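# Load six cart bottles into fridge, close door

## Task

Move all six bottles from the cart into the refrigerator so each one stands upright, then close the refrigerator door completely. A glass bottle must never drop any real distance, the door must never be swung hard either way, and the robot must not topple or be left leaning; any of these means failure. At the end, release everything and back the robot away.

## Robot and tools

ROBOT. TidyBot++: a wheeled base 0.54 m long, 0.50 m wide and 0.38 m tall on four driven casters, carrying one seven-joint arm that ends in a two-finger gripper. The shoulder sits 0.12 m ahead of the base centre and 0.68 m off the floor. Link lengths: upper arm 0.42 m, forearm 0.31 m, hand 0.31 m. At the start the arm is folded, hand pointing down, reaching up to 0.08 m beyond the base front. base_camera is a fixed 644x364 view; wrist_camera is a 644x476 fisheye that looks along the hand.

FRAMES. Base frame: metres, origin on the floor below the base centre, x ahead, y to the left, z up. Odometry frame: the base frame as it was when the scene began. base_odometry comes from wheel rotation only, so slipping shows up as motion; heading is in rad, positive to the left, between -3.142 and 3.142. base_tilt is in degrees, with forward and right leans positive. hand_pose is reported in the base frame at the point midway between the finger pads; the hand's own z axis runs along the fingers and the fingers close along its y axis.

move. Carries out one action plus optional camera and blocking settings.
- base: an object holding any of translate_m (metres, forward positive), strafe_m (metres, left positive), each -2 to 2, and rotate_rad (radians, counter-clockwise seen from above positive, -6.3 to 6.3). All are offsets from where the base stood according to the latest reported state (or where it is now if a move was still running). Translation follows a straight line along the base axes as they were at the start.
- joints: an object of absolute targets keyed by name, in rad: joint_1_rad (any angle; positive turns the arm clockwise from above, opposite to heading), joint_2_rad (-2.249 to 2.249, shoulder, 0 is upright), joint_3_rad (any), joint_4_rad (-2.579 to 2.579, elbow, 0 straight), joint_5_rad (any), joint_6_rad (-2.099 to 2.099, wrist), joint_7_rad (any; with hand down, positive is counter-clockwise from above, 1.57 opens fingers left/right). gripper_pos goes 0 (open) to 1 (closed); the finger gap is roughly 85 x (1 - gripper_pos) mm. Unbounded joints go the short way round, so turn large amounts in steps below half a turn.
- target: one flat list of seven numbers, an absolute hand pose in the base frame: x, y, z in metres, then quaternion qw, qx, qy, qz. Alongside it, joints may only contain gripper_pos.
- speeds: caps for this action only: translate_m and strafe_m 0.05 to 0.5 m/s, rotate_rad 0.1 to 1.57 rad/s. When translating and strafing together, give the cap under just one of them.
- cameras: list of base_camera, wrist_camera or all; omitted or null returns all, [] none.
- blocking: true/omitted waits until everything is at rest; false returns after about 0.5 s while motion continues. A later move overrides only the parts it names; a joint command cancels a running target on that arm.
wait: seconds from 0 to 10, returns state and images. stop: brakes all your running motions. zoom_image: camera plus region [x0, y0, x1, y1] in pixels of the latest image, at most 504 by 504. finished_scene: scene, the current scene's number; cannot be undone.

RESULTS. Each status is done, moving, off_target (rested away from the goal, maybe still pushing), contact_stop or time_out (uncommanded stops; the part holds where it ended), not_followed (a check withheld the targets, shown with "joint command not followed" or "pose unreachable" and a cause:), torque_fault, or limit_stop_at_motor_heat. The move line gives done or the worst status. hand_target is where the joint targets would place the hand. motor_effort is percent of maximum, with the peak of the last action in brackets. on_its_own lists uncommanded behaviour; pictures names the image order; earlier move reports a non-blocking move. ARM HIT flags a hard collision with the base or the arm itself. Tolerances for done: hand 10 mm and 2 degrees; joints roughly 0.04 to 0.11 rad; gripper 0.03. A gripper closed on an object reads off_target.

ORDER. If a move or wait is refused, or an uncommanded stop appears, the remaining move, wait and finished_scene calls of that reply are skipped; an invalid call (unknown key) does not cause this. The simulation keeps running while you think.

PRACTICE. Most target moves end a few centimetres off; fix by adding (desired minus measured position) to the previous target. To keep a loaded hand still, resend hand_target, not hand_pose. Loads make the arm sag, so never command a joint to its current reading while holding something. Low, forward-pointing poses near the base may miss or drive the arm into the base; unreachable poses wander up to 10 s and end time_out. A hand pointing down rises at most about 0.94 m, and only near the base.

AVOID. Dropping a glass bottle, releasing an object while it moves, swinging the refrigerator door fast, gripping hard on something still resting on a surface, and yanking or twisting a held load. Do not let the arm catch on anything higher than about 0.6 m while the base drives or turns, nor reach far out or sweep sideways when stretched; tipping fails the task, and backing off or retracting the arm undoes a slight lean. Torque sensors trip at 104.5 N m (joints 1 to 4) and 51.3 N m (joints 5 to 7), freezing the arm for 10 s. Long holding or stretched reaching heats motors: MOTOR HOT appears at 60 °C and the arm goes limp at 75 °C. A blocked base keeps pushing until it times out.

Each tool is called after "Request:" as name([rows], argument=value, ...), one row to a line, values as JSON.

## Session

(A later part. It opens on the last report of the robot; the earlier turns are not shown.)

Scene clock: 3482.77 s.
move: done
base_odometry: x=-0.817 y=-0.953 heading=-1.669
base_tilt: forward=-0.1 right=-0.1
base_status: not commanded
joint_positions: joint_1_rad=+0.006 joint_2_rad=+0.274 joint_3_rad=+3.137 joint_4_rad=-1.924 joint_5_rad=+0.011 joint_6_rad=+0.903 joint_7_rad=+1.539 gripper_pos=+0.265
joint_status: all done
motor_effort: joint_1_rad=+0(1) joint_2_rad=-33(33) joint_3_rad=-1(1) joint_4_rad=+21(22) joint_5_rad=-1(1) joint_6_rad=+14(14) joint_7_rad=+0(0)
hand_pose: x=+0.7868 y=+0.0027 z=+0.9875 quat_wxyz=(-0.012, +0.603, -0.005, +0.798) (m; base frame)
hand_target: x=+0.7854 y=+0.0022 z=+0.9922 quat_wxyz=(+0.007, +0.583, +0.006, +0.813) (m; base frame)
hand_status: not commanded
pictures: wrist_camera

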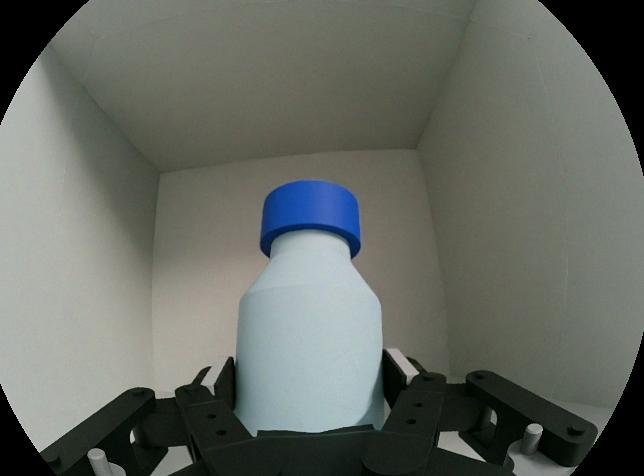

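Request:
move()

Scene clock: 3539.40 s.
base_odometry: x=-0.817 y=-0.953 heading=-1.669
base_tilt: forward=-0.1 right=-0.1
base_status: not commanded
joint_positions: joint_1_rad=+0.006 joint_2_rad=+0.274 joint_3_rad=+3.137 joint_4_rad=-1.924 joint_5_rad=+0.011 joint_6_rad=+0.903 joint_7_rad=+1.539 gripper_pos=+0.265
joint_status: all done
motor_effort: joint_1_rad=+0(1) joint_2_rad=-33(33) joint_3_rad=-1(1) joint_4_rad=+21(22) joint_5_rad=-1(1) joint_6_rad=+13(14) joint_7_rad=+0(0)
hand_pose: x=+0.7868 y=+0.0027 z=+0.9875 quat_wxyz=(-0.012, +0.603, -0.005, +0.798) (m; base frame)
hand_target: x=+0.7854 y=+0.0022 z=+0.9922 quat_wxyz=(+0.007, +0.583, +0.006, +0.813) (m; base frame)
hand_status: not commanded
pictures: base_camera, wrist_camera

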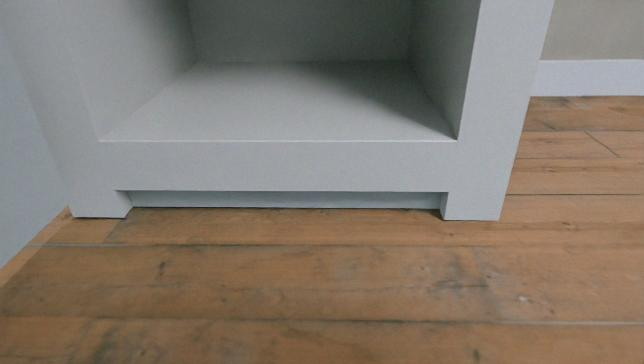

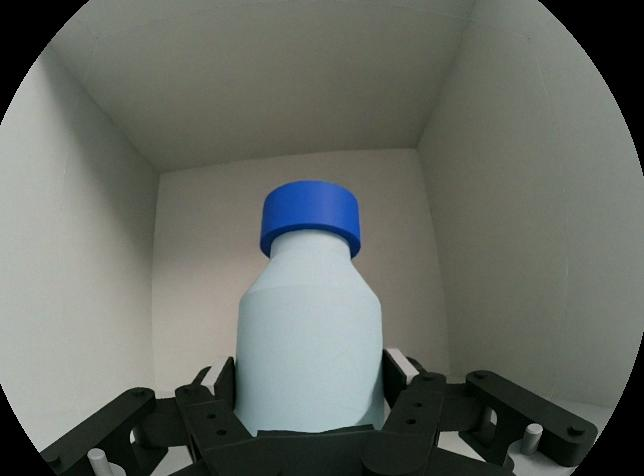

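Request:
zoom_image(camera="wrist_camera", region=[440, 340, 644, 476])

Request:
zoom_image(camera="wrist_camera", region=[0, 340, 204, 476])

Scaled by 2.471.

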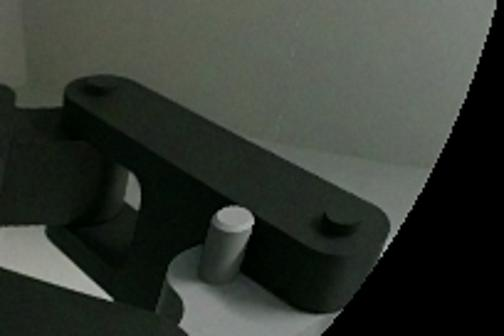

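Scaled by 2.471.

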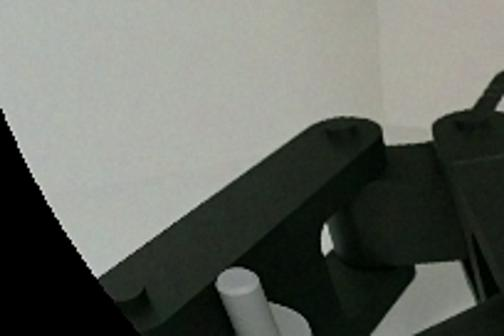

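Request:
move(joints={"joint_2_rad": 0.308, "joint_4_rad": -1.946, "joint_6_rad": 1.010}, cameras=["wrist_camera"])

Scene clock: 3609.17 s.
move: done
base_odometry: x=-0.817 y=-0.953 heading=-1.669
base_tilt: forward=-0.1 right=-0.1
base_status: not commanded
joint_positions: joint_1_rad=+0.006 joint_2_rad=+0.287 joint_3_rad=+3.137 joint_4_rad=-1.938 joint_5_rad=+0.011 joint_6_rad=+0.931 joint_7_rad=+1.539 gripper_pos=+0.265
joint_status: all done
motor_effort: joint_1_rad=-1(1) joint_2_rad=-32(34) joint_3_rad=-1(1) joint_4_rad=+20(22) joint_5_rad=-1(1) joint_6_rad=+13(14) joint_7_rad=+0(0)
hand_pose: x=+0.7868 y=+0.0027 z=+0.9795 quat_wxyz=(-0.013, +0.603, -0.005, +0.798) (m; base frame)
hand_target: x=+0.7852 y=+0.0022 z=+0.9843 quat_wxyz=(+0.007, +0.583, +0.006, +0.813) (m; base frame)
hand_status: not commanded
pictures: wrist_camera

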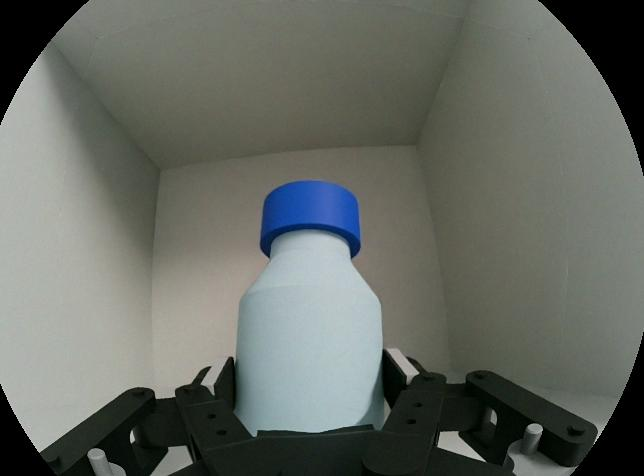

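Request:
move(joints={"joint_2_rad": 0.317, "joint_4_rad": -1.957, "joint_6_rad": 1.030}, cameras=["wrist_camera"])

Request:
zoom_image(camera="wrist_camera", region=[440, 340, 644, 476])

Scene clock: 3616.10 s.
move: done
base_odometry: x=-0.817 y=-0.953 heading=-1.669
base_tilt: forward=-0.1 right=-0.1
base_status: not commanded
joint_positions: joint_1_rad=+0.006 joint_2_rad=+0.292 joint_3_rad=+3.137 joint_4_rad=-1.945 joint_5_rad=+0.011 joint_6_rad=+0.955 joint_7_rad=+1.539 gripper_pos=+0.265
joint_status: all done
motor_effort: joint_1_rad=+0(1) joint_2_rad=-32(33) joint_3_rad=-1(1) joint_4_rad=+20(21) joint_5_rad=-1(1) joint_6_rad=+14(14) joint_7_rad=+0(0)
hand_pose: x=+0.7855 y=+0.0028 z=+0.9790 quat_wxyz=(-0.013, +0.598, -0.005, +0.801) (m; base frame)
hand_target: x=+0.7847 y=+0.0022 z=+0.9783 quat_wxyz=(+0.007, +0.583, +0.006, +0.813) (m; base frame)
hand_status: not commanded
pictures: wrist_camera

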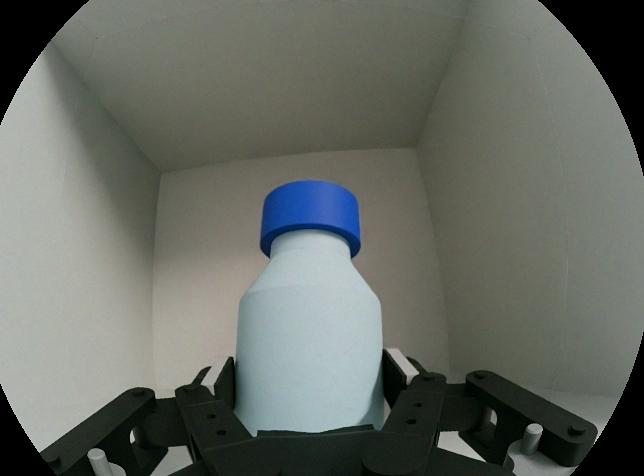

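Scaled by 2.471.

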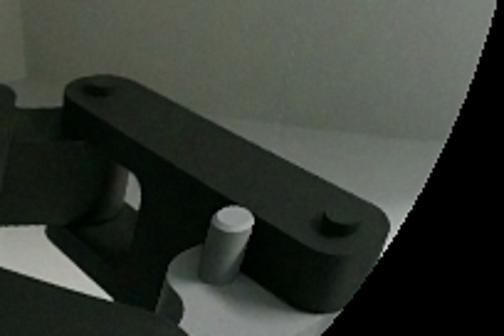

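Request:
move(joints={"joint_2_rad": 0.326, "joint_4_rad": -1.968, "joint_6_rad": 1.046}, cameras=["wrist_camera"])

Request:
zoom_image(camera="wrist_camera", region=[440, 340, 644, 476])

Scene clock: 3624.73 s.
move: done
base_odometry: x=-0.817 y=-0.953 heading=-1.669
base_tilt: forward=-0.1 right=-0.1
base_status: not commanded
joint_positions: joint_1_rad=+0.006 joint_2_rad=+0.296 joint_3_rad=+3.137 joint_4_rad=-1.952 joint_5_rad=+0.011 joint_6_rad=+0.975 joint_7_rad=+1.539 gripper_pos=+0.265
joint_status: all done
motor_effort: joint_1_rad=+0(1) joint_2_rad=-31(32) joint_3_rad=-1(1) joint_4_rad=+20(20) joint_5_rad=-1(1) joint_6_rad=+12(13) joint_7_rad=+0(1)
hand_pose: x=+0.7843 y=+0.0028 z=+0.9785 quat_wxyz=(-0.013, +0.594, -0.005, +0.804) (m; base frame)
hand_target: x=+0.7846 y=+0.0022 z=+0.9711 quat_wxyz=(+0.007, +0.584, +0.006, +0.812) (m; base frame)
hand_status: not commanded
pictures: wrist_camera

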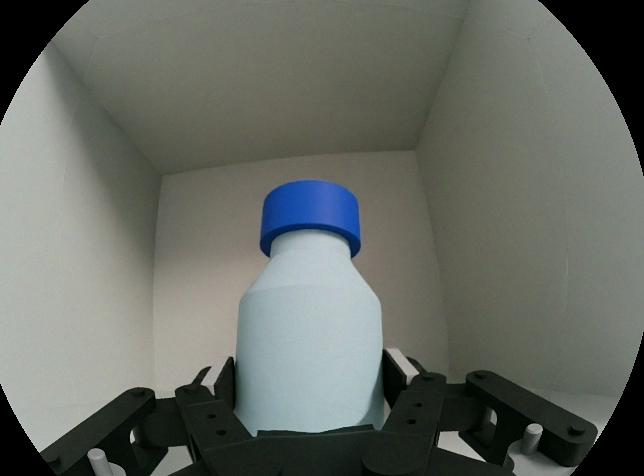

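Scaled by 2.471.

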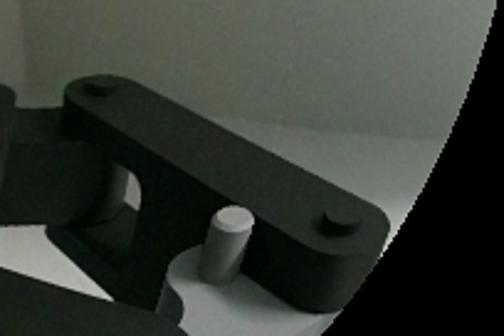

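Request:
move(joints={"gripper_pos": 0.30}, cameras=["wrist_camera"])

Scene clock: 3710.87 s.
move: off_target
base_odometry: x=-0.817 y=-0.953 heading=-1.669
base_tilt: forward=-0.1 right=-0.1
base_status: not commanded
joint_positions: joint_1_rad=+0.006 joint_2_rad=+0.296 joint_3_rad=+3.137 joint_4_rad=-1.952 joint_5_rad=+0.011 joint_6_rad=+0.975 joint_7_rad=+1.539 gripper_pos=+0.265
joint_status: gripper_pos off_target (ended at +0.265, target +0.300)
motor_effort: joint_1_rad=-1(1) joint_2_rad=-31(32) joint_3_rad=-1(1) joint_4_rad=+19(20) joint_5_rad=-1(1) joint_6_rad=+12(13) joint_7_rad=+0(0)
hand_pose: x=+0.7843 y=+0.0028 z=+0.9785 quat_wxyz=(-0.013, +0.594, -0.005, +0.804) (m; base frame)
hand_target: x=+0.7846 y=+0.0022 z=+0.9711 quat_wxyz=(+0.007, +0.584, +0.006, +0.812) (m; base frame)
hand_status: not commanded
pictures: wrist_camera

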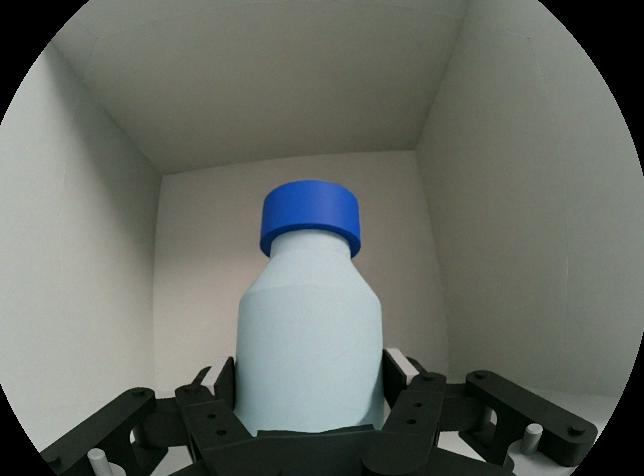

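Request:
move(joints={"gripper_pos": 0.275}, cameras=["wrist_camera"])

Scene clock: 3722.13 s.
move: done
base_odometry: x=-0.817 y=-0.953 heading=-1.669
base_tilt: forward=-0.1 right=-0.1
base_status: not commanded
joint_positions: joint_1_rad=+0.006 joint_2_rad=+0.296 joint_3_rad=+3.137 joint_4_rad=-1.952 joint_5_rad=+0.011 joint_6_rad=+0.975 joint_7_rad=+1.539 gripper_pos=+0.265
joint_status: all done
motor_effort: joint_1_rad=+0(1) joint_2_rad=-31(31) joint_3_rad=-1(1) joint_4_rad=+19(20) joint_5_rad=-1(1) joint_6_rad=+12(13) joint_7_rad=+0(0)
hand_pose: x=+0.7843 y=+0.0028 z=+0.9785 quat_wxyz=(-0.013, +0.594, -0.005, +0.804) (m; base frame)
hand_target: x=+0.7846 y=+0.0022 z=+0.9711 quat_wxyz=(+0.007, +0.584, +0.006, +0.812) (m; base frame)
hand_status: not commanded
pictures: wrist_camera

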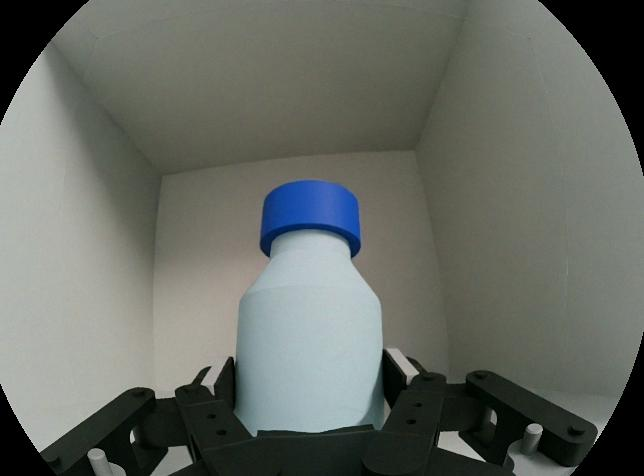

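Request:
move(joints={"gripper_pos": 0.25}, cameras=["wrist_camera"])

Scene clock: 3733.17 s.
move: done
base_odometry: x=-0.817 y=-0.953 heading=-1.669
base_tilt: forward=-0.1 right=-0.1
base_status: not commanded
joint_positions: joint_1_rad=+0.006 joint_2_rad=+0.296 joint_3_rad=+3.137 joint_4_rad=-1.952 joint_5_rad=+0.011 joint_6_rad=+0.976 joint_7_rad=+1.539 gripper_pos=+0.248
joint_status: all done
motor_effort: joint_1_rad=+0(1) joint_2_rad=-31(31) joint_3_rad=+0(1) joint_4_rad=+19(19) joint_5_rad=-1(1) joint_6_rad=+12(13) joint_7_rad=+0(0)
hand_pose: x=+0.7842 y=+0.0028 z=+0.9785 quat_wxyz=(-0.013, +0.594, -0.005, +0.804) (m; base frame)
hand_target: x=+0.7846 y=+0.0022 z=+0.9711 quat_wxyz=(+0.007, +0.584, +0.006, +0.812) (m; base frame)
hand_status: not commanded
pictures: wrist_camera

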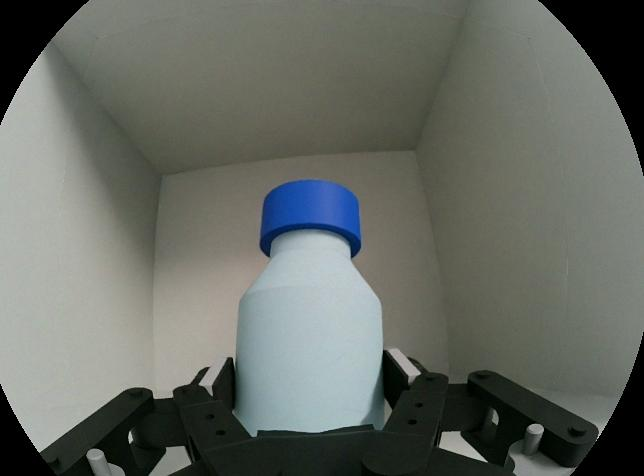

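Request:
move(joints={"gripper_pos": 0.20}, cameras=["wrist_camera"])

Scene clock: 3742.77 s.
move: done
base_odometry: x=-0.817 y=-0.953 heading=-1.669
base_tilt: forward=-0.1 right=-0.1
base_status: not commanded
joint_positions: joint_1_rad=+0.005 joint_2_rad=+0.296 joint_3_rad=+3.137 joint_4_rad=-1.952 joint_5_rad=+0.011 joint_6_rad=+0.993 joint_7_rad=+1.539 gripper_pos=+0.200
joint_status: all done
motor_effort: joint_1_rad=-1(1) joint_2_rad=-27(31) joint_3_rad=-1(1) joint_4_rad=+17(19) joint_5_rad=-1(2) joint_6_rad=+9(12) joint_7_rad=+0(0)
hand_pose: x=+0.7826 y=+0.0033 z=+0.9838 quat_wxyz=(-0.013, +0.587, -0.004, +0.809) (m; base frame)
hand_target: x=+0.7846 y=+0.0022 z=+0.9711 quat_wxyz=(+0.007, +0.584, +0.006, +0.812) (m; base frame)
hand_status: not commanded
pictures: wrist_camera

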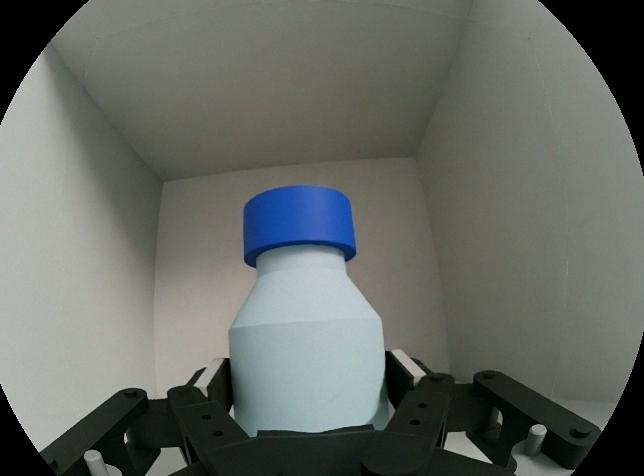

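Request:
move(joints={"gripper_pos": 0.14}, cameras=["wrist_camera"])

Scene clock: 3758.37 s.
move: done
base_odometry: x=-0.817 y=-0.953 heading=-1.669
base_tilt: forward=-0.1 right=-0.1
base_status: not commanded
joint_positions: joint_1_rad=+0.005 joint_2_rad=+0.296 joint_3_rad=+3.137 joint_4_rad=-1.952 joint_5_rad=+0.011 joint_6_rad=+0.994 joint_7_rad=+1.539 gripper_pos=+0.140
joint_status: all done
motor_effort: joint_1_rad=+0(1) joint_2_rad=-27(28) joint_3_rad=-1(1) joint_4_rad=+16(17) joint_5_rad=-1(1) joint_6_rad=+9(10) joint_7_rad=+0(0)
hand_pose: x=+0.7825 y=+0.0033 z=+0.9841 quat_wxyz=(-0.013, +0.587, -0.004, +0.810) (m; base frame)
hand_target: x=+0.7846 y=+0.0022 z=+0.9711 quat_wxyz=(+0.007, +0.584, +0.006, +0.812) (m; base frame)
hand_status: not commanded
pictures: wrist_camera

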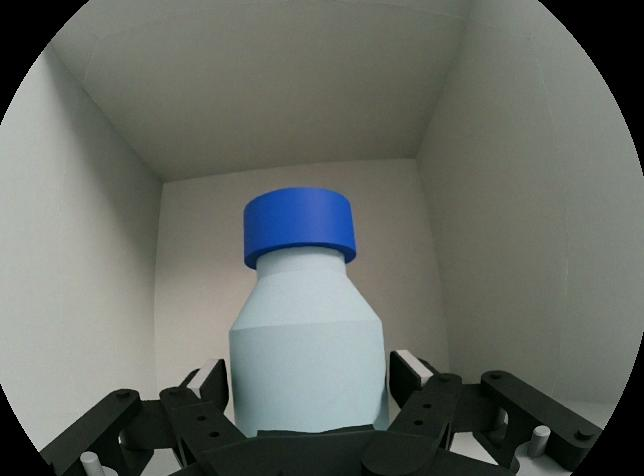

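Request:
move(joints={"gripper_pos": 0.0}, cameras=["wrist_camera"])

Request:
move(base={"translate_m": -0.2}, speeds={"translate_m": 0.12}, cameras=["wrist_camera"])

Scene clock: 3775.37 s.
move: done
base_odometry: x=-0.817 y=-0.953 heading=-1.669
base_tilt: forward=-0.1 right=-0.1
base_status: not commanded
joint_positions: joint_1_rad=+0.005 joint_2_rad=+0.296 joint_3_rad=+3.137 joint_4_rad=-1.952 joint_5_rad=+0.011 joint_6_rad=+0.995 joint_7_rad=+1.539 gripper_pos=+0.000
joint_status: all done
motor_effort: joint_1_rad=+0(1) joint_2_rad=-27(28) joint_3_rad=-1(1) joint_4_rad=+16(17) joint_5_rad=-1(1) joint_6_rad=+9(9) joint_7_rad=+0(0)
hand_pose: x=+0.7824 y=+0.0033 z=+0.9842 quat_wxyz=(-0.013, +0.587, -0.004, +0.810) (m; base frame)
hand_target: x=+0.7846 y=+0.0022 z=+0.9711 quat_wxyz=(+0.007, +0.584, +0.006, +0.812) (m; base frame)
hand_status: not commanded
pictures: wrist_camera

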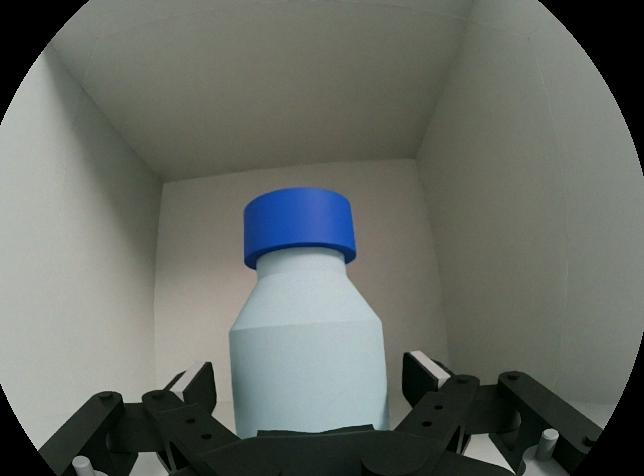

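Scene clock: 3777.63 s.
move: done
base_odometry: x=-0.798 y=-0.754 heading=-1.669
base_tilt: forward=-0.1 right=-0.1
base_status: done
joint_positions: joint_1_rad=+0.005 joint_2_rad=+0.297 joint_3_rad=+3.137 joint_4_rad=-1.952 joint_5_rad=+0.011 joint_6_rad=+0.996 joint_7_rad=+1.539 gripper_pos=+0.000
joint_status: not commanded
motor_effort: joint_1_rad=+0(1) joint_2_rad=-27(30) joint_3_rad=-1(1) joint_4_rad=+16(17) joint_5_rad=-1(1) joint_6_rad=+9(10) joint_7_rad=+0(1)
hand_pose: x=+0.7824 y=+0.0033 z=+0.9845 quat_wxyz=(-0.013, +0.586, -0.004, +0.810) (m; base frame)
hand_target: x=+0.7846 y=+0.0022 z=+0.9711 quat_wxyz=(+0.007, +0.584, +0.006, +0.812) (m; base frame)
hand_status: not commanded
pictures: wrist_camera

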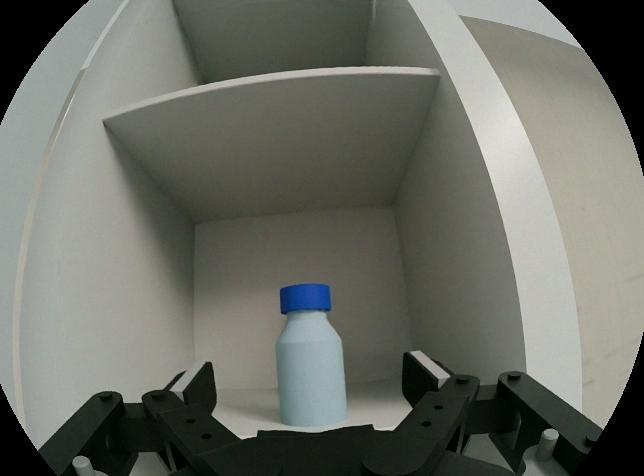

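Request:
move(base={"translate_m": -0.1}, joints={"joint_1_rad": 0.0, "joint_2_rad": 0.41, "joint_3_rad": 3.14, "joint_4_rad": -1.08, "joint_5_rad": 0.0, "joint_6_rad": -0.08, "joint_7_rad": 1.57, "gripper_pos": 0.0}, cameras=["wrist_camera"])

Scene clock: 3820.77 s.
move: done
base_odometry: x=-0.788 y=-0.654 heading=-1.669
base_tilt: forward=-0.1 right=-0.1
base_status: done
joint_positions: joint_1_rad=+0.005 joint_2_rad=+0.356 joint_3_rad=+3.137 joint_4_rad=-1.100 joint_5_rad=+0.011 joint_6_rad=-0.029 joint_7_rad=+1.539 gripper_pos=+0.000
joint_status: all done
motor_effort: joint_1_rad=+0(3) joint_2_rad=-33(33) joint_3_rad=-1(2) joint_4_rad=+20(20) joint_5_rad=-1(2) joint_6_rad=+10(10) joint_7_rad=+0(1)
hand_pose: x=+0.8880 y=-0.0003 z=+1.1391 quat_wxyz=(-0.007, +0.676, -0.008, +0.737) (m; base frame)
hand_target: x=+0.9113 y=+0.0023 z=+1.0933 quat_wxyz=(-0.001, +0.707, +0.000, +0.707) (m; base frame)
hand_status: not commanded
pictures: wrist_camera

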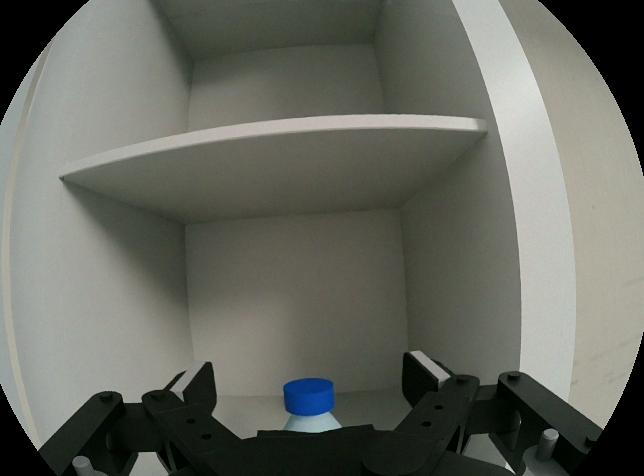

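Request:
move(joints={"joint_2_rad": 0.44, "joint_4_rad": -1.18, "joint_6_rad": 0.03}, cameras=["wrist_camera"])

Scene clock: 3833.43 s.
move: done
base_odometry: x=-0.788 y=-0.654 heading=-1.669
base_tilt: forward=-0.1 right=-0.1
base_status: not commanded
joint_positions: joint_1_rad=+0.005 joint_2_rad=+0.395 joint_3_rad=+3.137 joint_4_rad=-1.153 joint_5_rad=+0.011 joint_6_rad=-0.004 joint_7_rad=+1.539 gripper_pos=+0.000
joint_status: all done
motor_effort: joint_1_rad=-1(1) joint_2_rad=-34(36) joint_3_rad=-1(1) joint_4_rad=+20(21) joint_5_rad=-1(1) joint_6_rad=+10(11) joint_7_rad=+0(1)
hand_pose: x=+0.9064 y=-0.0003 z=+1.0835 quat_wxyz=(-0.007, +0.700, -0.008, +0.714) (m; base frame)
hand_target: x=+0.9234 y=+0.0023 z=+1.0411 quat_wxyz=(-0.001, +0.714, +0.000, +0.700) (m; base frame)
hand_status: not commanded
pictures: wrist_camera

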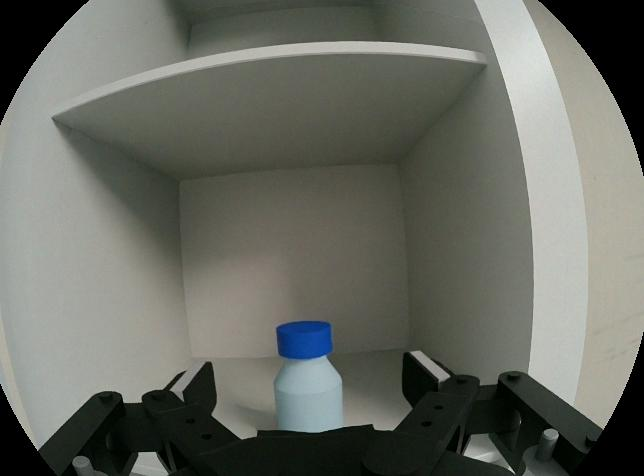

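Request:
move(joints={"joint_2_rad": 0.453, "joint_4_rad": -1.211, "joint_6_rad": 0.070}, cameras=["wrist_camera"])

Scene clock: 3852.13 s.
move: done
base_odometry: x=-0.788 y=-0.654 heading=-1.669
base_tilt: forward=-0.1 right=-0.1
base_status: not commanded
joint_positions: joint_1_rad=+0.005 joint_2_rad=+0.402 joint_3_rad=+3.137 joint_4_rad=-1.180 joint_5_rad=+0.011 joint_6_rad=+0.027 joint_7_rad=+1.539 gripper_pos=+0.000
joint_status: all done
motor_effort: joint_1_rad=-1(1) joint_2_rad=-35(36) joint_3_rad=-1(1) joint_4_rad=+20(21) joint_5_rad=-1(1) joint_6_rad=+10(10) joint_7_rad=+0(0)
hand_pose: x=+0.9092 y=-0.0002 z=+1.0707 quat_wxyz=(-0.007, +0.701, -0.008, +0.713) (m; base frame)
hand_target: x=+0.9273 y=+0.0023 z=+1.0237 quat_wxyz=(-0.001, +0.715, +0.000, +0.699) (m; base frame)
hand_status: not commanded
pictures: wrist_camera

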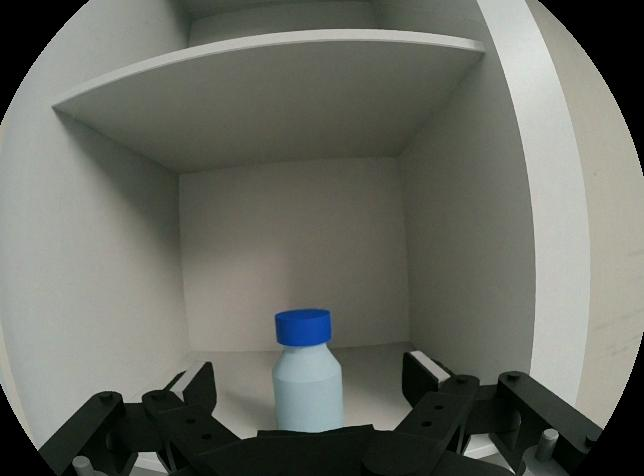

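Request:
move(base={"translate_m": 0.15, "strafe_m": 0.003}, speeds={"translate_m": 0.15}, cameras=["wrist_camera"])

Scene clock: 3861.60 s.
move: done
base_odometry: x=-0.800 y=-0.804 heading=-1.668
base_tilt: forward=-0.1 right=-0.1
base_status: done
joint_positions: joint_1_rad=+0.005 joint_2_rad=+0.409 joint_3_rad=+3.137 joint_4_rad=-1.180 joint_5_rad=+0.011 joint_6_rad=+0.027 joint_7_rad=+1.539 gripper_pos=+0.000
joint_status: not commanded
motor_effort: joint_1_rad=+0(2) joint_2_rad=-35(37) joint_3_rad=-1(1) joint_4_rad=+20(21) joint_5_rad=-1(1) joint_6_rad=+10(10) joint_7_rad=+0(0)
hand_pose: x=+0.9119 y=-0.0001 z=+1.0649 quat_wxyz=(-0.007, +0.704, -0.008, +0.710) (m; base frame)
hand_target: x=+0.9273 y=+0.0023 z=+1.0237 quat_wxyz=(-0.001, +0.715, +0.000, +0.699) (m; base frame)
hand_status: not commanded
pictures: wrist_camera

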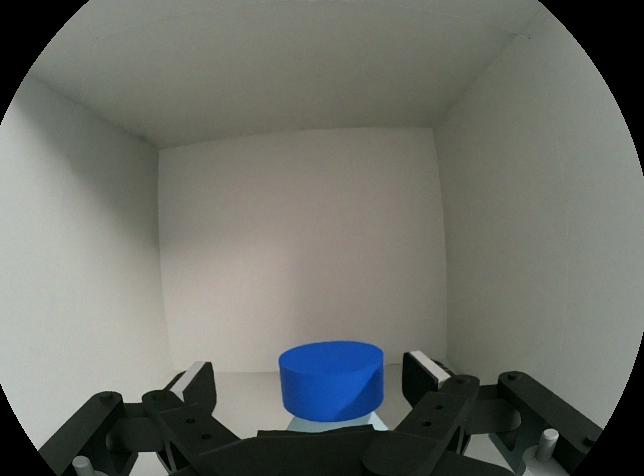

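Request:
move(base={"strafe_m": -0.010}, speeds={"strafe_m": 0.1}, cameras=["wrist_camera"])

Scene clock: 3869.13 s.
move: done
base_odometry: x=-0.810 y=-0.803 heading=-1.668
base_tilt: forward=-0.1 right=-0.1
base_status: done
joint_positions: joint_1_rad=+0.004 joint_2_rad=+0.409 joint_3_rad=+3.137 joint_4_rad=-1.180 joint_5_rad=+0.011 joint_6_rad=+0.027 joint_7_rad=+1.539 gripper_pos=+0.000
joint_status: not commanded
motor_effort: joint_1_rad=-1(2) joint_2_rad=-35(36) joint_3_rad=-1(2) joint_4_rad=+20(20) joint_5_rad=-1(1) joint_6_rad=+9(10) joint_7_rad=+0(0)
hand_pose: x=+0.9119 y=+0.0004 z=+1.0649 quat_wxyz=(-0.008, +0.704, -0.008, +0.710) (m; base frame)
hand_target: x=+0.9273 y=+0.0023 z=+1.0237 quat_wxyz=(-0.001, +0.715, +0.000, +0.699) (m; base frame)
hand_status: not commanded
pictures: wrist_camera

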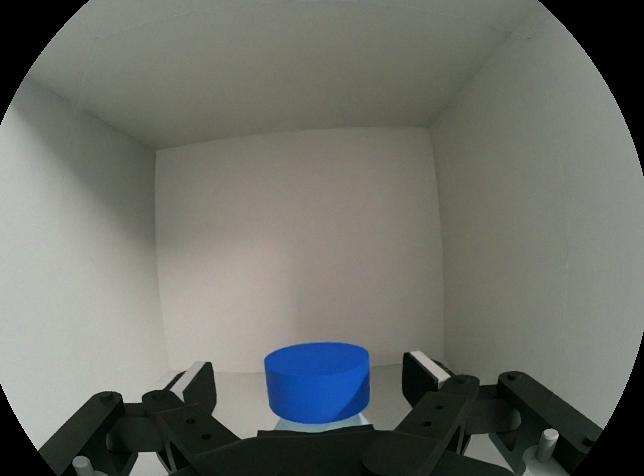

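Request:
move(joints={"gripper_pos": 0.5}, cameras=["wrist_camera"])

Request:
move(joints={"gripper_pos": 0.78}, cameras=["wrist_camera"])

Scene clock: 3880.93 s.
move: done
base_odometry: x=-0.810 y=-0.803 heading=-1.668
base_tilt: forward=-0.1 right=-0.1
base_status: not commanded
joint_positions: joint_1_rad=+0.005 joint_2_rad=+0.409 joint_3_rad=+3.137 joint_4_rad=-1.180 joint_5_rad=+0.011 joint_6_rad=+0.027 joint_7_rad=+1.539 gripper_pos=+0.500
joint_status: all done
motor_effort: joint_1_rad=-2(2) joint_2_rad=-34(35) joint_3_rad=-2(2) joint_4_rad=+20(20) joint_5_rad=-1(1) joint_6_rad=+9(10) joint_7_rad=+0(0)
hand_pose: x=+0.9119 y=+0.0003 z=+1.0649 quat_wxyz=(-0.008, +0.704, -0.008, +0.710) (m; base frame)
hand_target: x=+0.9273 y=+0.0023 z=+1.0237 quat_wxyz=(-0.001, +0.715, +0.000, +0.699) (m; base frame)
hand_status: not commanded
pictures: wrist_camera

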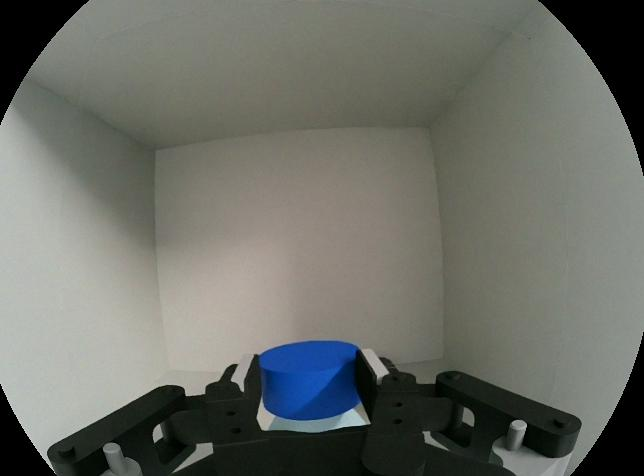

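Scene clock: 3881.60 s.
move: done
base_odometry: x=-0.810 y=-0.803 heading=-1.668
base_tilt: forward=-0.1 right=-0.1
base_status: not commanded
joint_positions: joint_1_rad=+0.004 joint_2_rad=+0.409 joint_3_rad=+3.137 joint_4_rad=-1.180 joint_5_rad=+0.011 joint_6_rad=+0.027 joint_7_rad=+1.539 gripper_pos=+0.780
joint_status: all done
motor_effort: joint_1_rad=+0(2) joint_2_rad=-34(34) joint_3_rad=-1(2) joint_4_rad=+20(20) joint_5_rad=-1(1) joint_6_rad=+9(10) joint_7_rad=+0(1)
hand_pose: x=+0.9119 y=+0.0003 z=+1.0649 quat_wxyz=(-0.008, +0.704, -0.008, +0.710) (m; base frame)
hand_target: x=+0.9273 y=+0.0023 z=+1.0237 quat_wxyz=(-0.001, +0.715, +0.000, +0.699) (m; base frame)
hand_status: not commanded
pictures: wrist_camera

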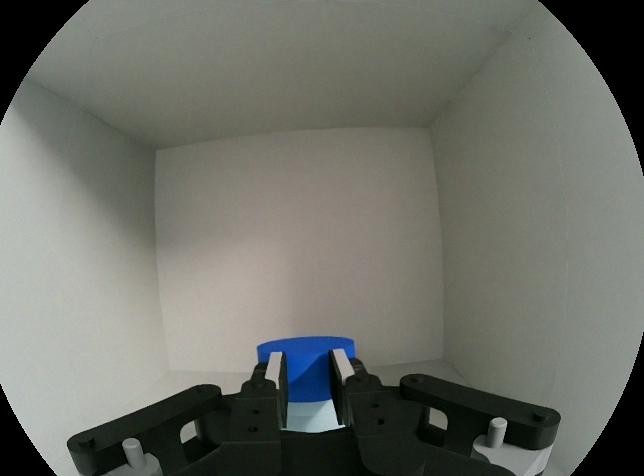

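Request:
move(joints={"gripper_pos": 0.0}, cameras=["wrist_camera"])

Request:
move(base={"translate_m": 0.032}, speeds={"translate_m": 0.1}, cameras=["wrist_camera"])

Scene clock: 3919.10 s.
move: done
base_odometry: x=-0.810 y=-0.803 heading=-1.668
base_tilt: forward=-0.1 right=-0.1
base_status: not commanded
joint_positions: joint_1_rad=+0.004 joint_2_rad=+0.409 joint_3_rad=+3.137 joint_4_rad=-1.180 joint_5_rad=+0.011 joint_6_rad=+0.027 joint_7_rad=+1.539 gripper_pos=+0.000
joint_status: all done
motor_effort: joint_1_rad=+0(1) joint_2_rad=-34(35) joint_3_rad=-1(1) joint_4_rad=+20(20) joint_5_rad=-1(1) joint_6_rad=+9(10) joint_7_rad=+0(0)
hand_pose: x=+0.9119 y=+0.0003 z=+1.0649 quat_wxyz=(-0.008, +0.704, -0.008, +0.710) (m; base frame)
hand_target: x=+0.9273 y=+0.0023 z=+1.0237 quat_wxyz=(-0.001, +0.715, +0.000, +0.699) (m; base frame)
hand_status: not commanded
pictures: wrist_camera

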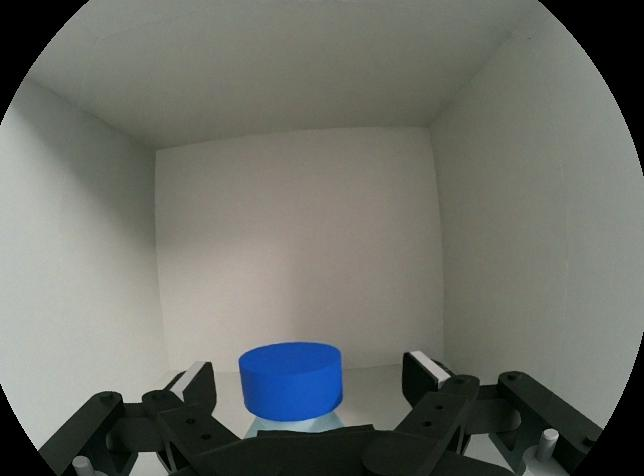

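Scene clock: 3920.00 s.
move: done
base_odometry: x=-0.813 y=-0.835 heading=-1.668
base_tilt: forward=-0.1 right=-0.1
base_status: done
joint_positions: joint_1_rad=+0.004 joint_2_rad=+0.414 joint_3_rad=+3.137 joint_4_rad=-1.180 joint_5_rad=+0.011 joint_6_rad=+0.027 joint_7_rad=+1.539 gripper_pos=+0.000
joint_status: not commanded
motor_effort: joint_1_rad=-1(1) joint_2_rad=-35(37) joint_3_rad=-1(1) joint_4_rad=+20(21) joint_5_rad=-1(1) joint_6_rad=+9(10) joint_7_rad=+0(0)
hand_pose: x=+0.9137 y=+0.0004 z=+1.0609 quat_wxyz=(-0.008, +0.706, -0.008, +0.708) (m; base frame)
hand_target: x=+0.9273 y=+0.0023 z=+1.0237 quat_wxyz=(-0.001, +0.715, +0.000, +0.699) (m; base frame)
hand_status: not commanded
pictures: wrist_camera

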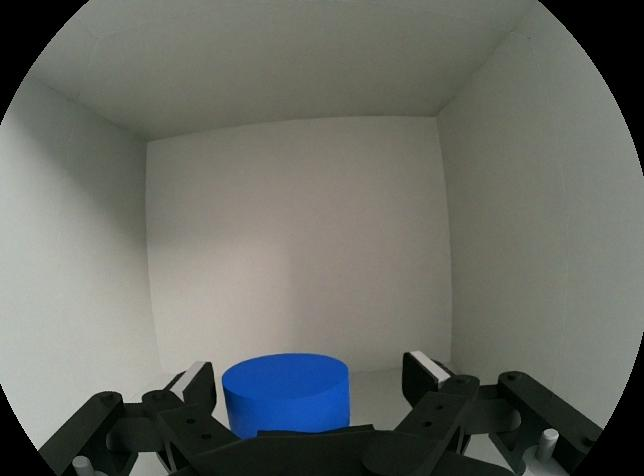

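Request:
move(base={"strafe_m": 0.009}, speeds={"strafe_m": 0.1}, cameras=["wrist_camera"])

Request:
move(joints={"gripper_pos": 0.5}, cameras=["wrist_camera"])

Scene clock: 3929.53 s.
move: done
base_odometry: x=-0.804 y=-0.836 heading=-1.669
base_tilt: forward=-0.1 right=-0.1
base_status: done
joint_positions: joint_1_rad=+0.001 joint_2_rad=+0.414 joint_3_rad=+3.137 joint_4_rad=-1.180 joint_5_rad=+0.011 joint_6_rad=+0.027 joint_7_rad=+1.539 gripper_pos=+0.000
joint_status: not commanded
motor_effort: joint_1_rad=+0(4) joint_2_rad=-35(36) joint_3_rad=-1(3) joint_4_rad=+20(20) joint_5_rad=-1(1) joint_6_rad=+10(10) joint_7_rad=+0(0)
hand_pose: x=+0.9137 y=+0.0031 z=+1.0610 quat_wxyz=(-0.009, +0.706, -0.007, +0.708) (m; base frame)
hand_target: x=+0.9273 y=+0.0023 z=+1.0237 quat_wxyz=(-0.001, +0.715, +0.000, +0.699) (m; base frame)
hand_status: not commanded
pictures: wrist_camera

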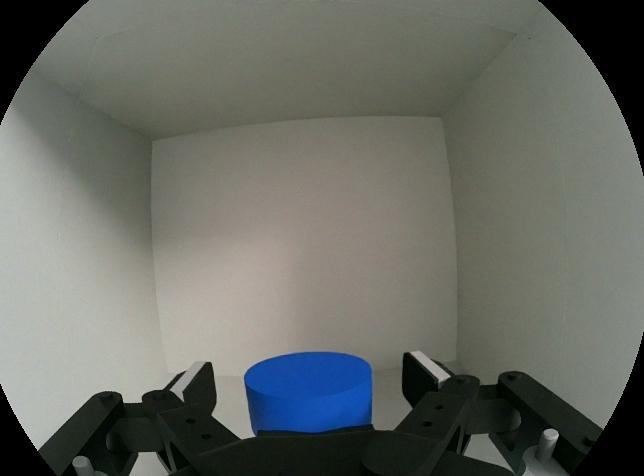

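Scene clock: 3930.37 s.
move: off_target
base_odometry: x=-0.804 y=-0.836 heading=-1.669
base_tilt: forward=-0.1 right=-0.1
base_status: not commanded
joint_positions: joint_1_rad=+0.001 joint_2_rad=+0.414 joint_3_rad=+3.137 joint_4_rad=-1.180 joint_5_rad=+0.011 joint_6_rad=+0.027 joint_7_rad=+1.539 gripper_pos=+0.432
joint_status: gripper_pos off_target (ended at +0.432, target +0.500)
motor_effort: joint_1_rad=-1(1) joint_2_rad=-33(35) joint_3_rad=-1(2) joint_4_rad=+19(20) joint_5_rad=-1(1) joint_6_rad=+8(10) joint_7_rad=-1(1)
hand_pose: x=+0.9137 y=+0.0031 z=+1.0610 quat_wxyz=(-0.009, +0.706, -0.007, +0.708) (m; base frame)
hand_target: x=+0.9273 y=+0.0023 z=+1.0237 quat_wxyz=(-0.001, +0.715, +0.000, +0.699) (m; base frame)
hand_status: not commanded
pictures: wrist_camera

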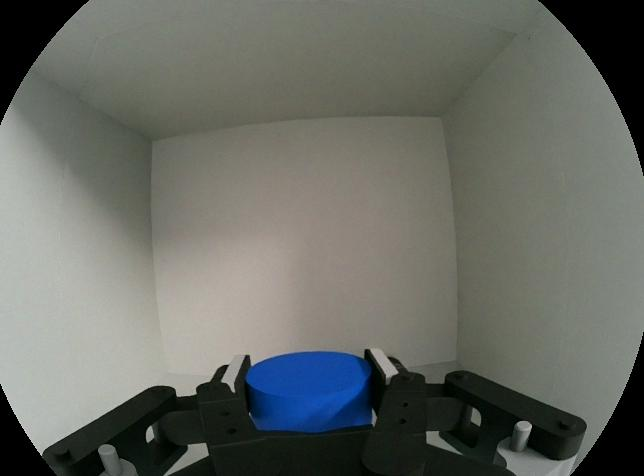

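Request:
move(joints={"gripper_pos": 0.76}, cameras=["wrist_camera"])

Scene clock: 3935.37 s.
move: off_target
base_odometry: x=-0.804 y=-0.836 heading=-1.669
base_tilt: forward=-0.1 right=-0.1
base_status: not commanded
joint_positions: joint_1_rad=+0.001 joint_2_rad=+0.414 joint_3_rad=+3.137 joint_4_rad=-1.180 joint_5_rad=+0.011 joint_6_rad=+0.027 joint_7_rad=+1.539 gripper_pos=+0.432
joint_status: gripper_pos off_target (ended at +0.432, target +0.760)
motor_effort: joint_1_rad=-1(2) joint_2_rad=-33(34) joint_3_rad=-1(1) joint_4_rad=+19(20) joint_5_rad=-1(2) joint_6_rad=+9(9) joint_7_rad=-1(1)
hand_pose: x=+0.9137 y=+0.0031 z=+1.0610 quat_wxyz=(-0.009, +0.706, -0.007, +0.708) (m; base frame)
hand_target: x=+0.9273 y=+0.0023 z=+1.0237 quat_wxyz=(-0.001, +0.715, +0.000, +0.699) (m; base frame)
hand_status: not commanded
pictures: wrist_camera

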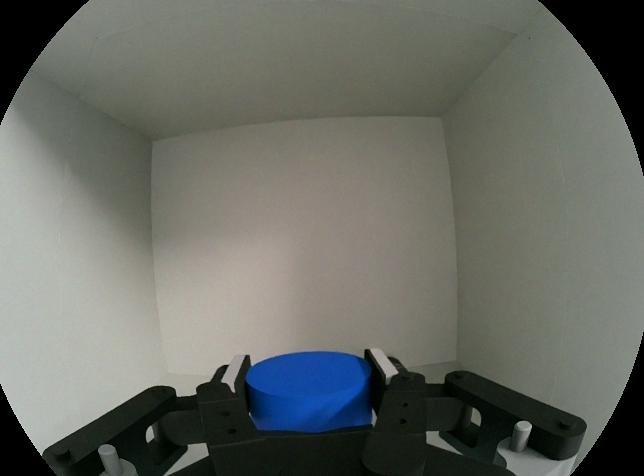

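Request:
move(joints={"joint_2_rad": 0.345, "joint_4_rad": -1.095, "joint_6_rad": -0.10}, cameras=["wrist_camera"])

Scene clock: 3954.07 s.
move: done
base_odometry: x=-0.804 y=-0.836 heading=-1.669
base_tilt: forward=-0.1 right=-0.1
base_status: not commanded
joint_positions: joint_1_rad=+0.001 joint_2_rad=+0.410 joint_3_rad=+3.137 joint_4_rad=-1.131 joint_5_rad=+0.011 joint_6_rad=-0.074 joint_7_rad=+1.539 gripper_pos=+0.432
joint_status: all done
motor_effort: joint_1_rad=+0(1) joint_2_rad=-39(39) joint_3_rad=-1(1) joint_4_rad=+23(23) joint_5_rad=-1(1) joint_6_rad=+12(13) joint_7_rad=+0(1)
hand_pose: x=+0.9121 y=+0.0028 z=+1.0629 quat_wxyz=(-0.008, +0.723, -0.007, +0.691) (m; base frame)
hand_target: x=+0.8841 y=+0.0023 z=+1.1284 quat_wxyz=(-0.001, +0.696, +0.000, +0.718) (m; base frame)
hand_status: not commanded
pictures: wrist_camera

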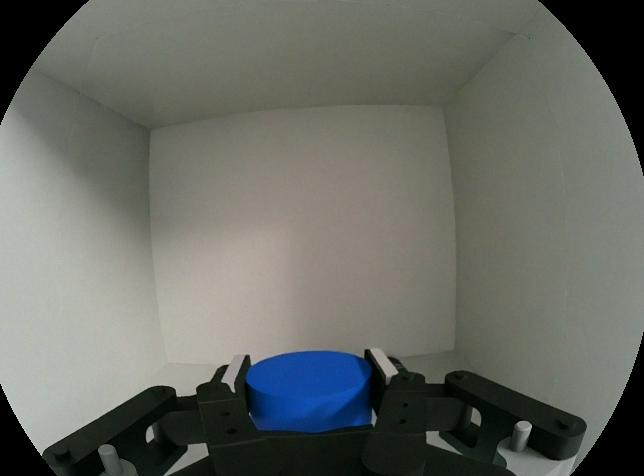

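Request:
move(joints={"joint_2_rad": 0.29, "joint_4_rad": -1.085, "joint_6_rad": -0.085}, cameras=["wrist_camera"])

Scene clock: 3968.47 s.
move: done
base_odometry: x=-0.804 y=-0.836 heading=-1.669
base_tilt: forward=-0.1 right=-0.1
base_status: not commanded
joint_positions: joint_1_rad=+0.001 joint_2_rad=+0.366 joint_3_rad=+3.137 joint_4_rad=-1.129 joint_5_rad=+0.011 joint_6_rad=-0.076 joint_7_rad=+1.539 gripper_pos=+0.432
joint_status: all done
motor_effort: joint_1_rad=+0(1) joint_2_rad=-39(44) joint_3_rad=-1(1) joint_4_rad=+25(26) joint_5_rad=-1(1) joint_6_rad=+14(15) joint_7_rad=+0(0)
hand_pose: x=+0.8942 y=+0.0028 z=+1.0987 quat_wxyz=(-0.008, +0.707, -0.007, +0.707) (m; base frame)
hand_target: x=+0.8570 y=+0.0023 z=+1.1806 quat_wxyz=(-0.001, +0.667, +0.000, +0.745) (m; base frame)
hand_status: not commanded
pictures: wrist_camera

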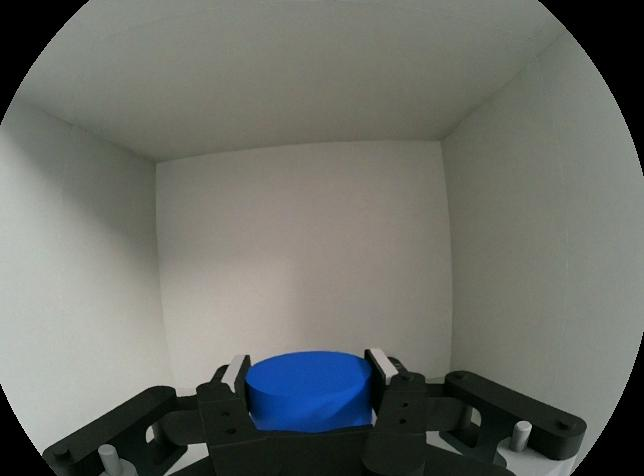

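Request:
move(base={"translate_m": 0.225, "strafe_m": 0.025}, speeds={"translate_m": 0.2}, cameras=["wrist_camera"])

Scene clock: 3985.33 s.
move: done
base_odometry: x=-0.801 y=-1.062 heading=-1.668
base_tilt: forward=-0.1 right=-0.1
base_status: done
joint_positions: joint_1_rad=+0.001 joint_2_rad=+0.357 joint_3_rad=+3.137 joint_4_rad=-1.129 joint_5_rad=+0.011 joint_6_rad=-0.076 joint_7_rad=+1.539 gripper_pos=+0.432
joint_status: not commanded
motor_effort: joint_1_rad=-1(3) joint_2_rad=-40(43) joint_3_rad=-1(2) joint_4_rad=+25(25) joint_5_rad=-1(1) joint_6_rad=+13(16) joint_7_rad=+0(1)
hand_pose: x=+0.8906 y=+0.0027 z=+1.1053 quat_wxyz=(-0.008, +0.704, -0.007, +0.710) (m; base frame)
hand_target: x=+0.8570 y=+0.0023 z=+1.1806 quat_wxyz=(-0.001, +0.667, +0.000, +0.745) (m; base frame)
hand_status: not commanded
pictures: wrist_camera

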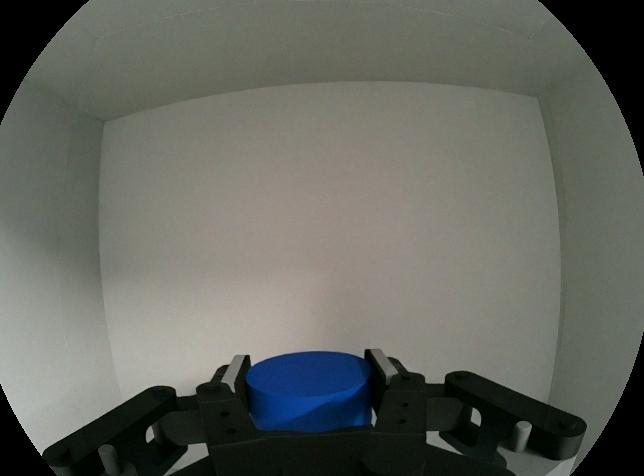

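Request:
move(base={"translate_m": 0.05}, speeds={"translate_m": 0.15}, cameras=[])

Request:
move(joints={"joint_2_rad": 0.40, "joint_4_rad": -1.18, "joint_6_rad": 0.02}, cameras=["wrist_camera"])

Scene clock: 4002.60 s.
move: done
base_odometry: x=-0.806 y=-1.112 heading=-1.668
base_tilt: forward=-0.1 right=-0.1
base_status: done
joint_positions: joint_1_rad=+0.001 joint_2_rad=+0.353 joint_3_rad=+3.137 joint_4_rad=-1.129 joint_5_rad=+0.011 joint_6_rad=-0.076 joint_7_rad=+1.539 gripper_pos=+0.432
joint_status: not commanded
motor_effort: joint_1_rad=-1(2) joint_2_rad=-39(44) joint_3_rad=-1(1) joint_4_rad=+25(26) joint_5_rad=-1(1) joint_6_rad=+14(15) joint_7_rad=+0(0)
hand_pose: x=+0.8890 y=+0.0027 z=+1.1084 quat_wxyz=(-0.008, +0.702, -0.007, +0.712) (m; base frame)
hand_target: x=+0.8570 y=+0.0023 z=+1.1806 quat_wxyz=(-0.001, +0.667, +0.000, +0.745) (m; base frame)
hand_status: not commanded
pictures: none
No camera images: "cameras" was empty.

Scene clock: 4003.60 s.
move: done
base_odometry: x=-0.806 y=-1.112 heading=-1.668
base_tilt: forward=-0.1 right=-0.1
base_status: not commanded
joint_positions: joint_1_rad=+0.001 joint_2_rad=+0.387 joint_3_rad=+3.137 joint_4_rad=-1.175 joint_5_rad=+0.011 joint_6_rad=-0.045 joint_7_rad=+1.539 gripper_pos=+0.432
joint_status: all done
motor_effort: joint_1_rad=+0(1) joint_2_rad=-39(43) joint_3_rad=-1(1) joint_4_rad=+24(26) joint_5_rad=-1(1) joint_6_rad=+13(15) joint_7_rad=+0(1)
hand_pose: x=+0.9031 y=+0.0028 z=+1.0630 quat_wxyz=(-0.008, +0.720, -0.007, +0.694) (m; base frame)
hand_target: x=+0.9085 y=+0.0023 z=+1.0698 quat_wxyz=(-0.001, +0.703, +0.000, +0.711) (m; base frame)
hand_status: not commanded
pictures: wrist_camera

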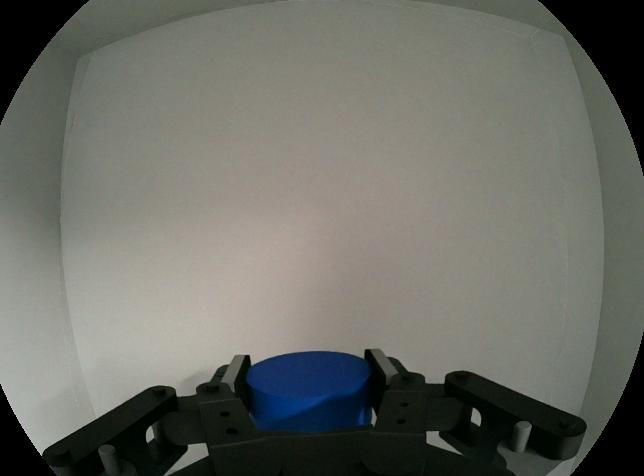

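Request:
move(joints={"joint_2_rad": 0.418, "joint_4_rad": -1.20, "joint_6_rad": 0.085}, cameras=["wrist_camera"])

Scene clock: 4028.90 s.
move: done
base_odometry: x=-0.806 y=-1.112 heading=-1.668
base_tilt: forward=-0.1 right=-0.1
base_status: not commanded
joint_positions: joint_1_rad=+0.001 joint_2_rad=+0.397 joint_3_rad=+3.137 joint_4_rad=-1.194 joint_5_rad=+0.011 joint_6_rad=+0.014 joint_7_rad=+1.539 gripper_pos=+0.432
joint_status: all done
motor_effort: joint_1_rad=+0(1) joint_2_rad=-39(41) joint_3_rad=-1(1) joint_4_rad=+24(26) joint_5_rad=-1(1) joint_6_rad=+13(14) joint_7_rad=+0(0)
hand_pose: x=+0.9072 y=+0.0030 z=+1.0618 quat_wxyz=(-0.009, +0.709, -0.007, +0.705) (m; base frame)
hand_target: x=+0.9149 y=+0.0023 z=+1.0633 quat_wxyz=(-0.001, +0.694, +0.000, +0.720) (m; base frame)
hand_status: not commanded
pictures: wrist_camera

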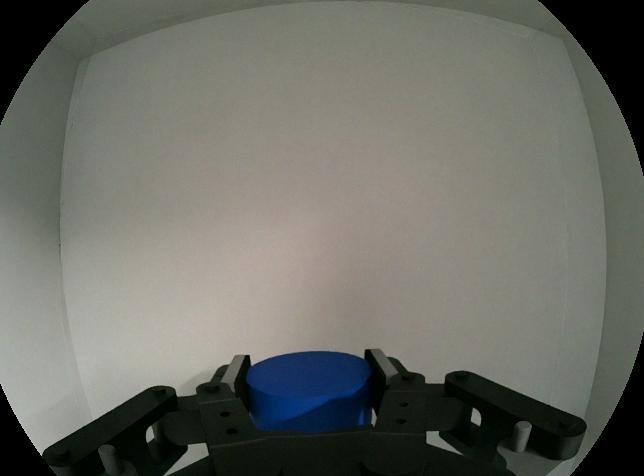

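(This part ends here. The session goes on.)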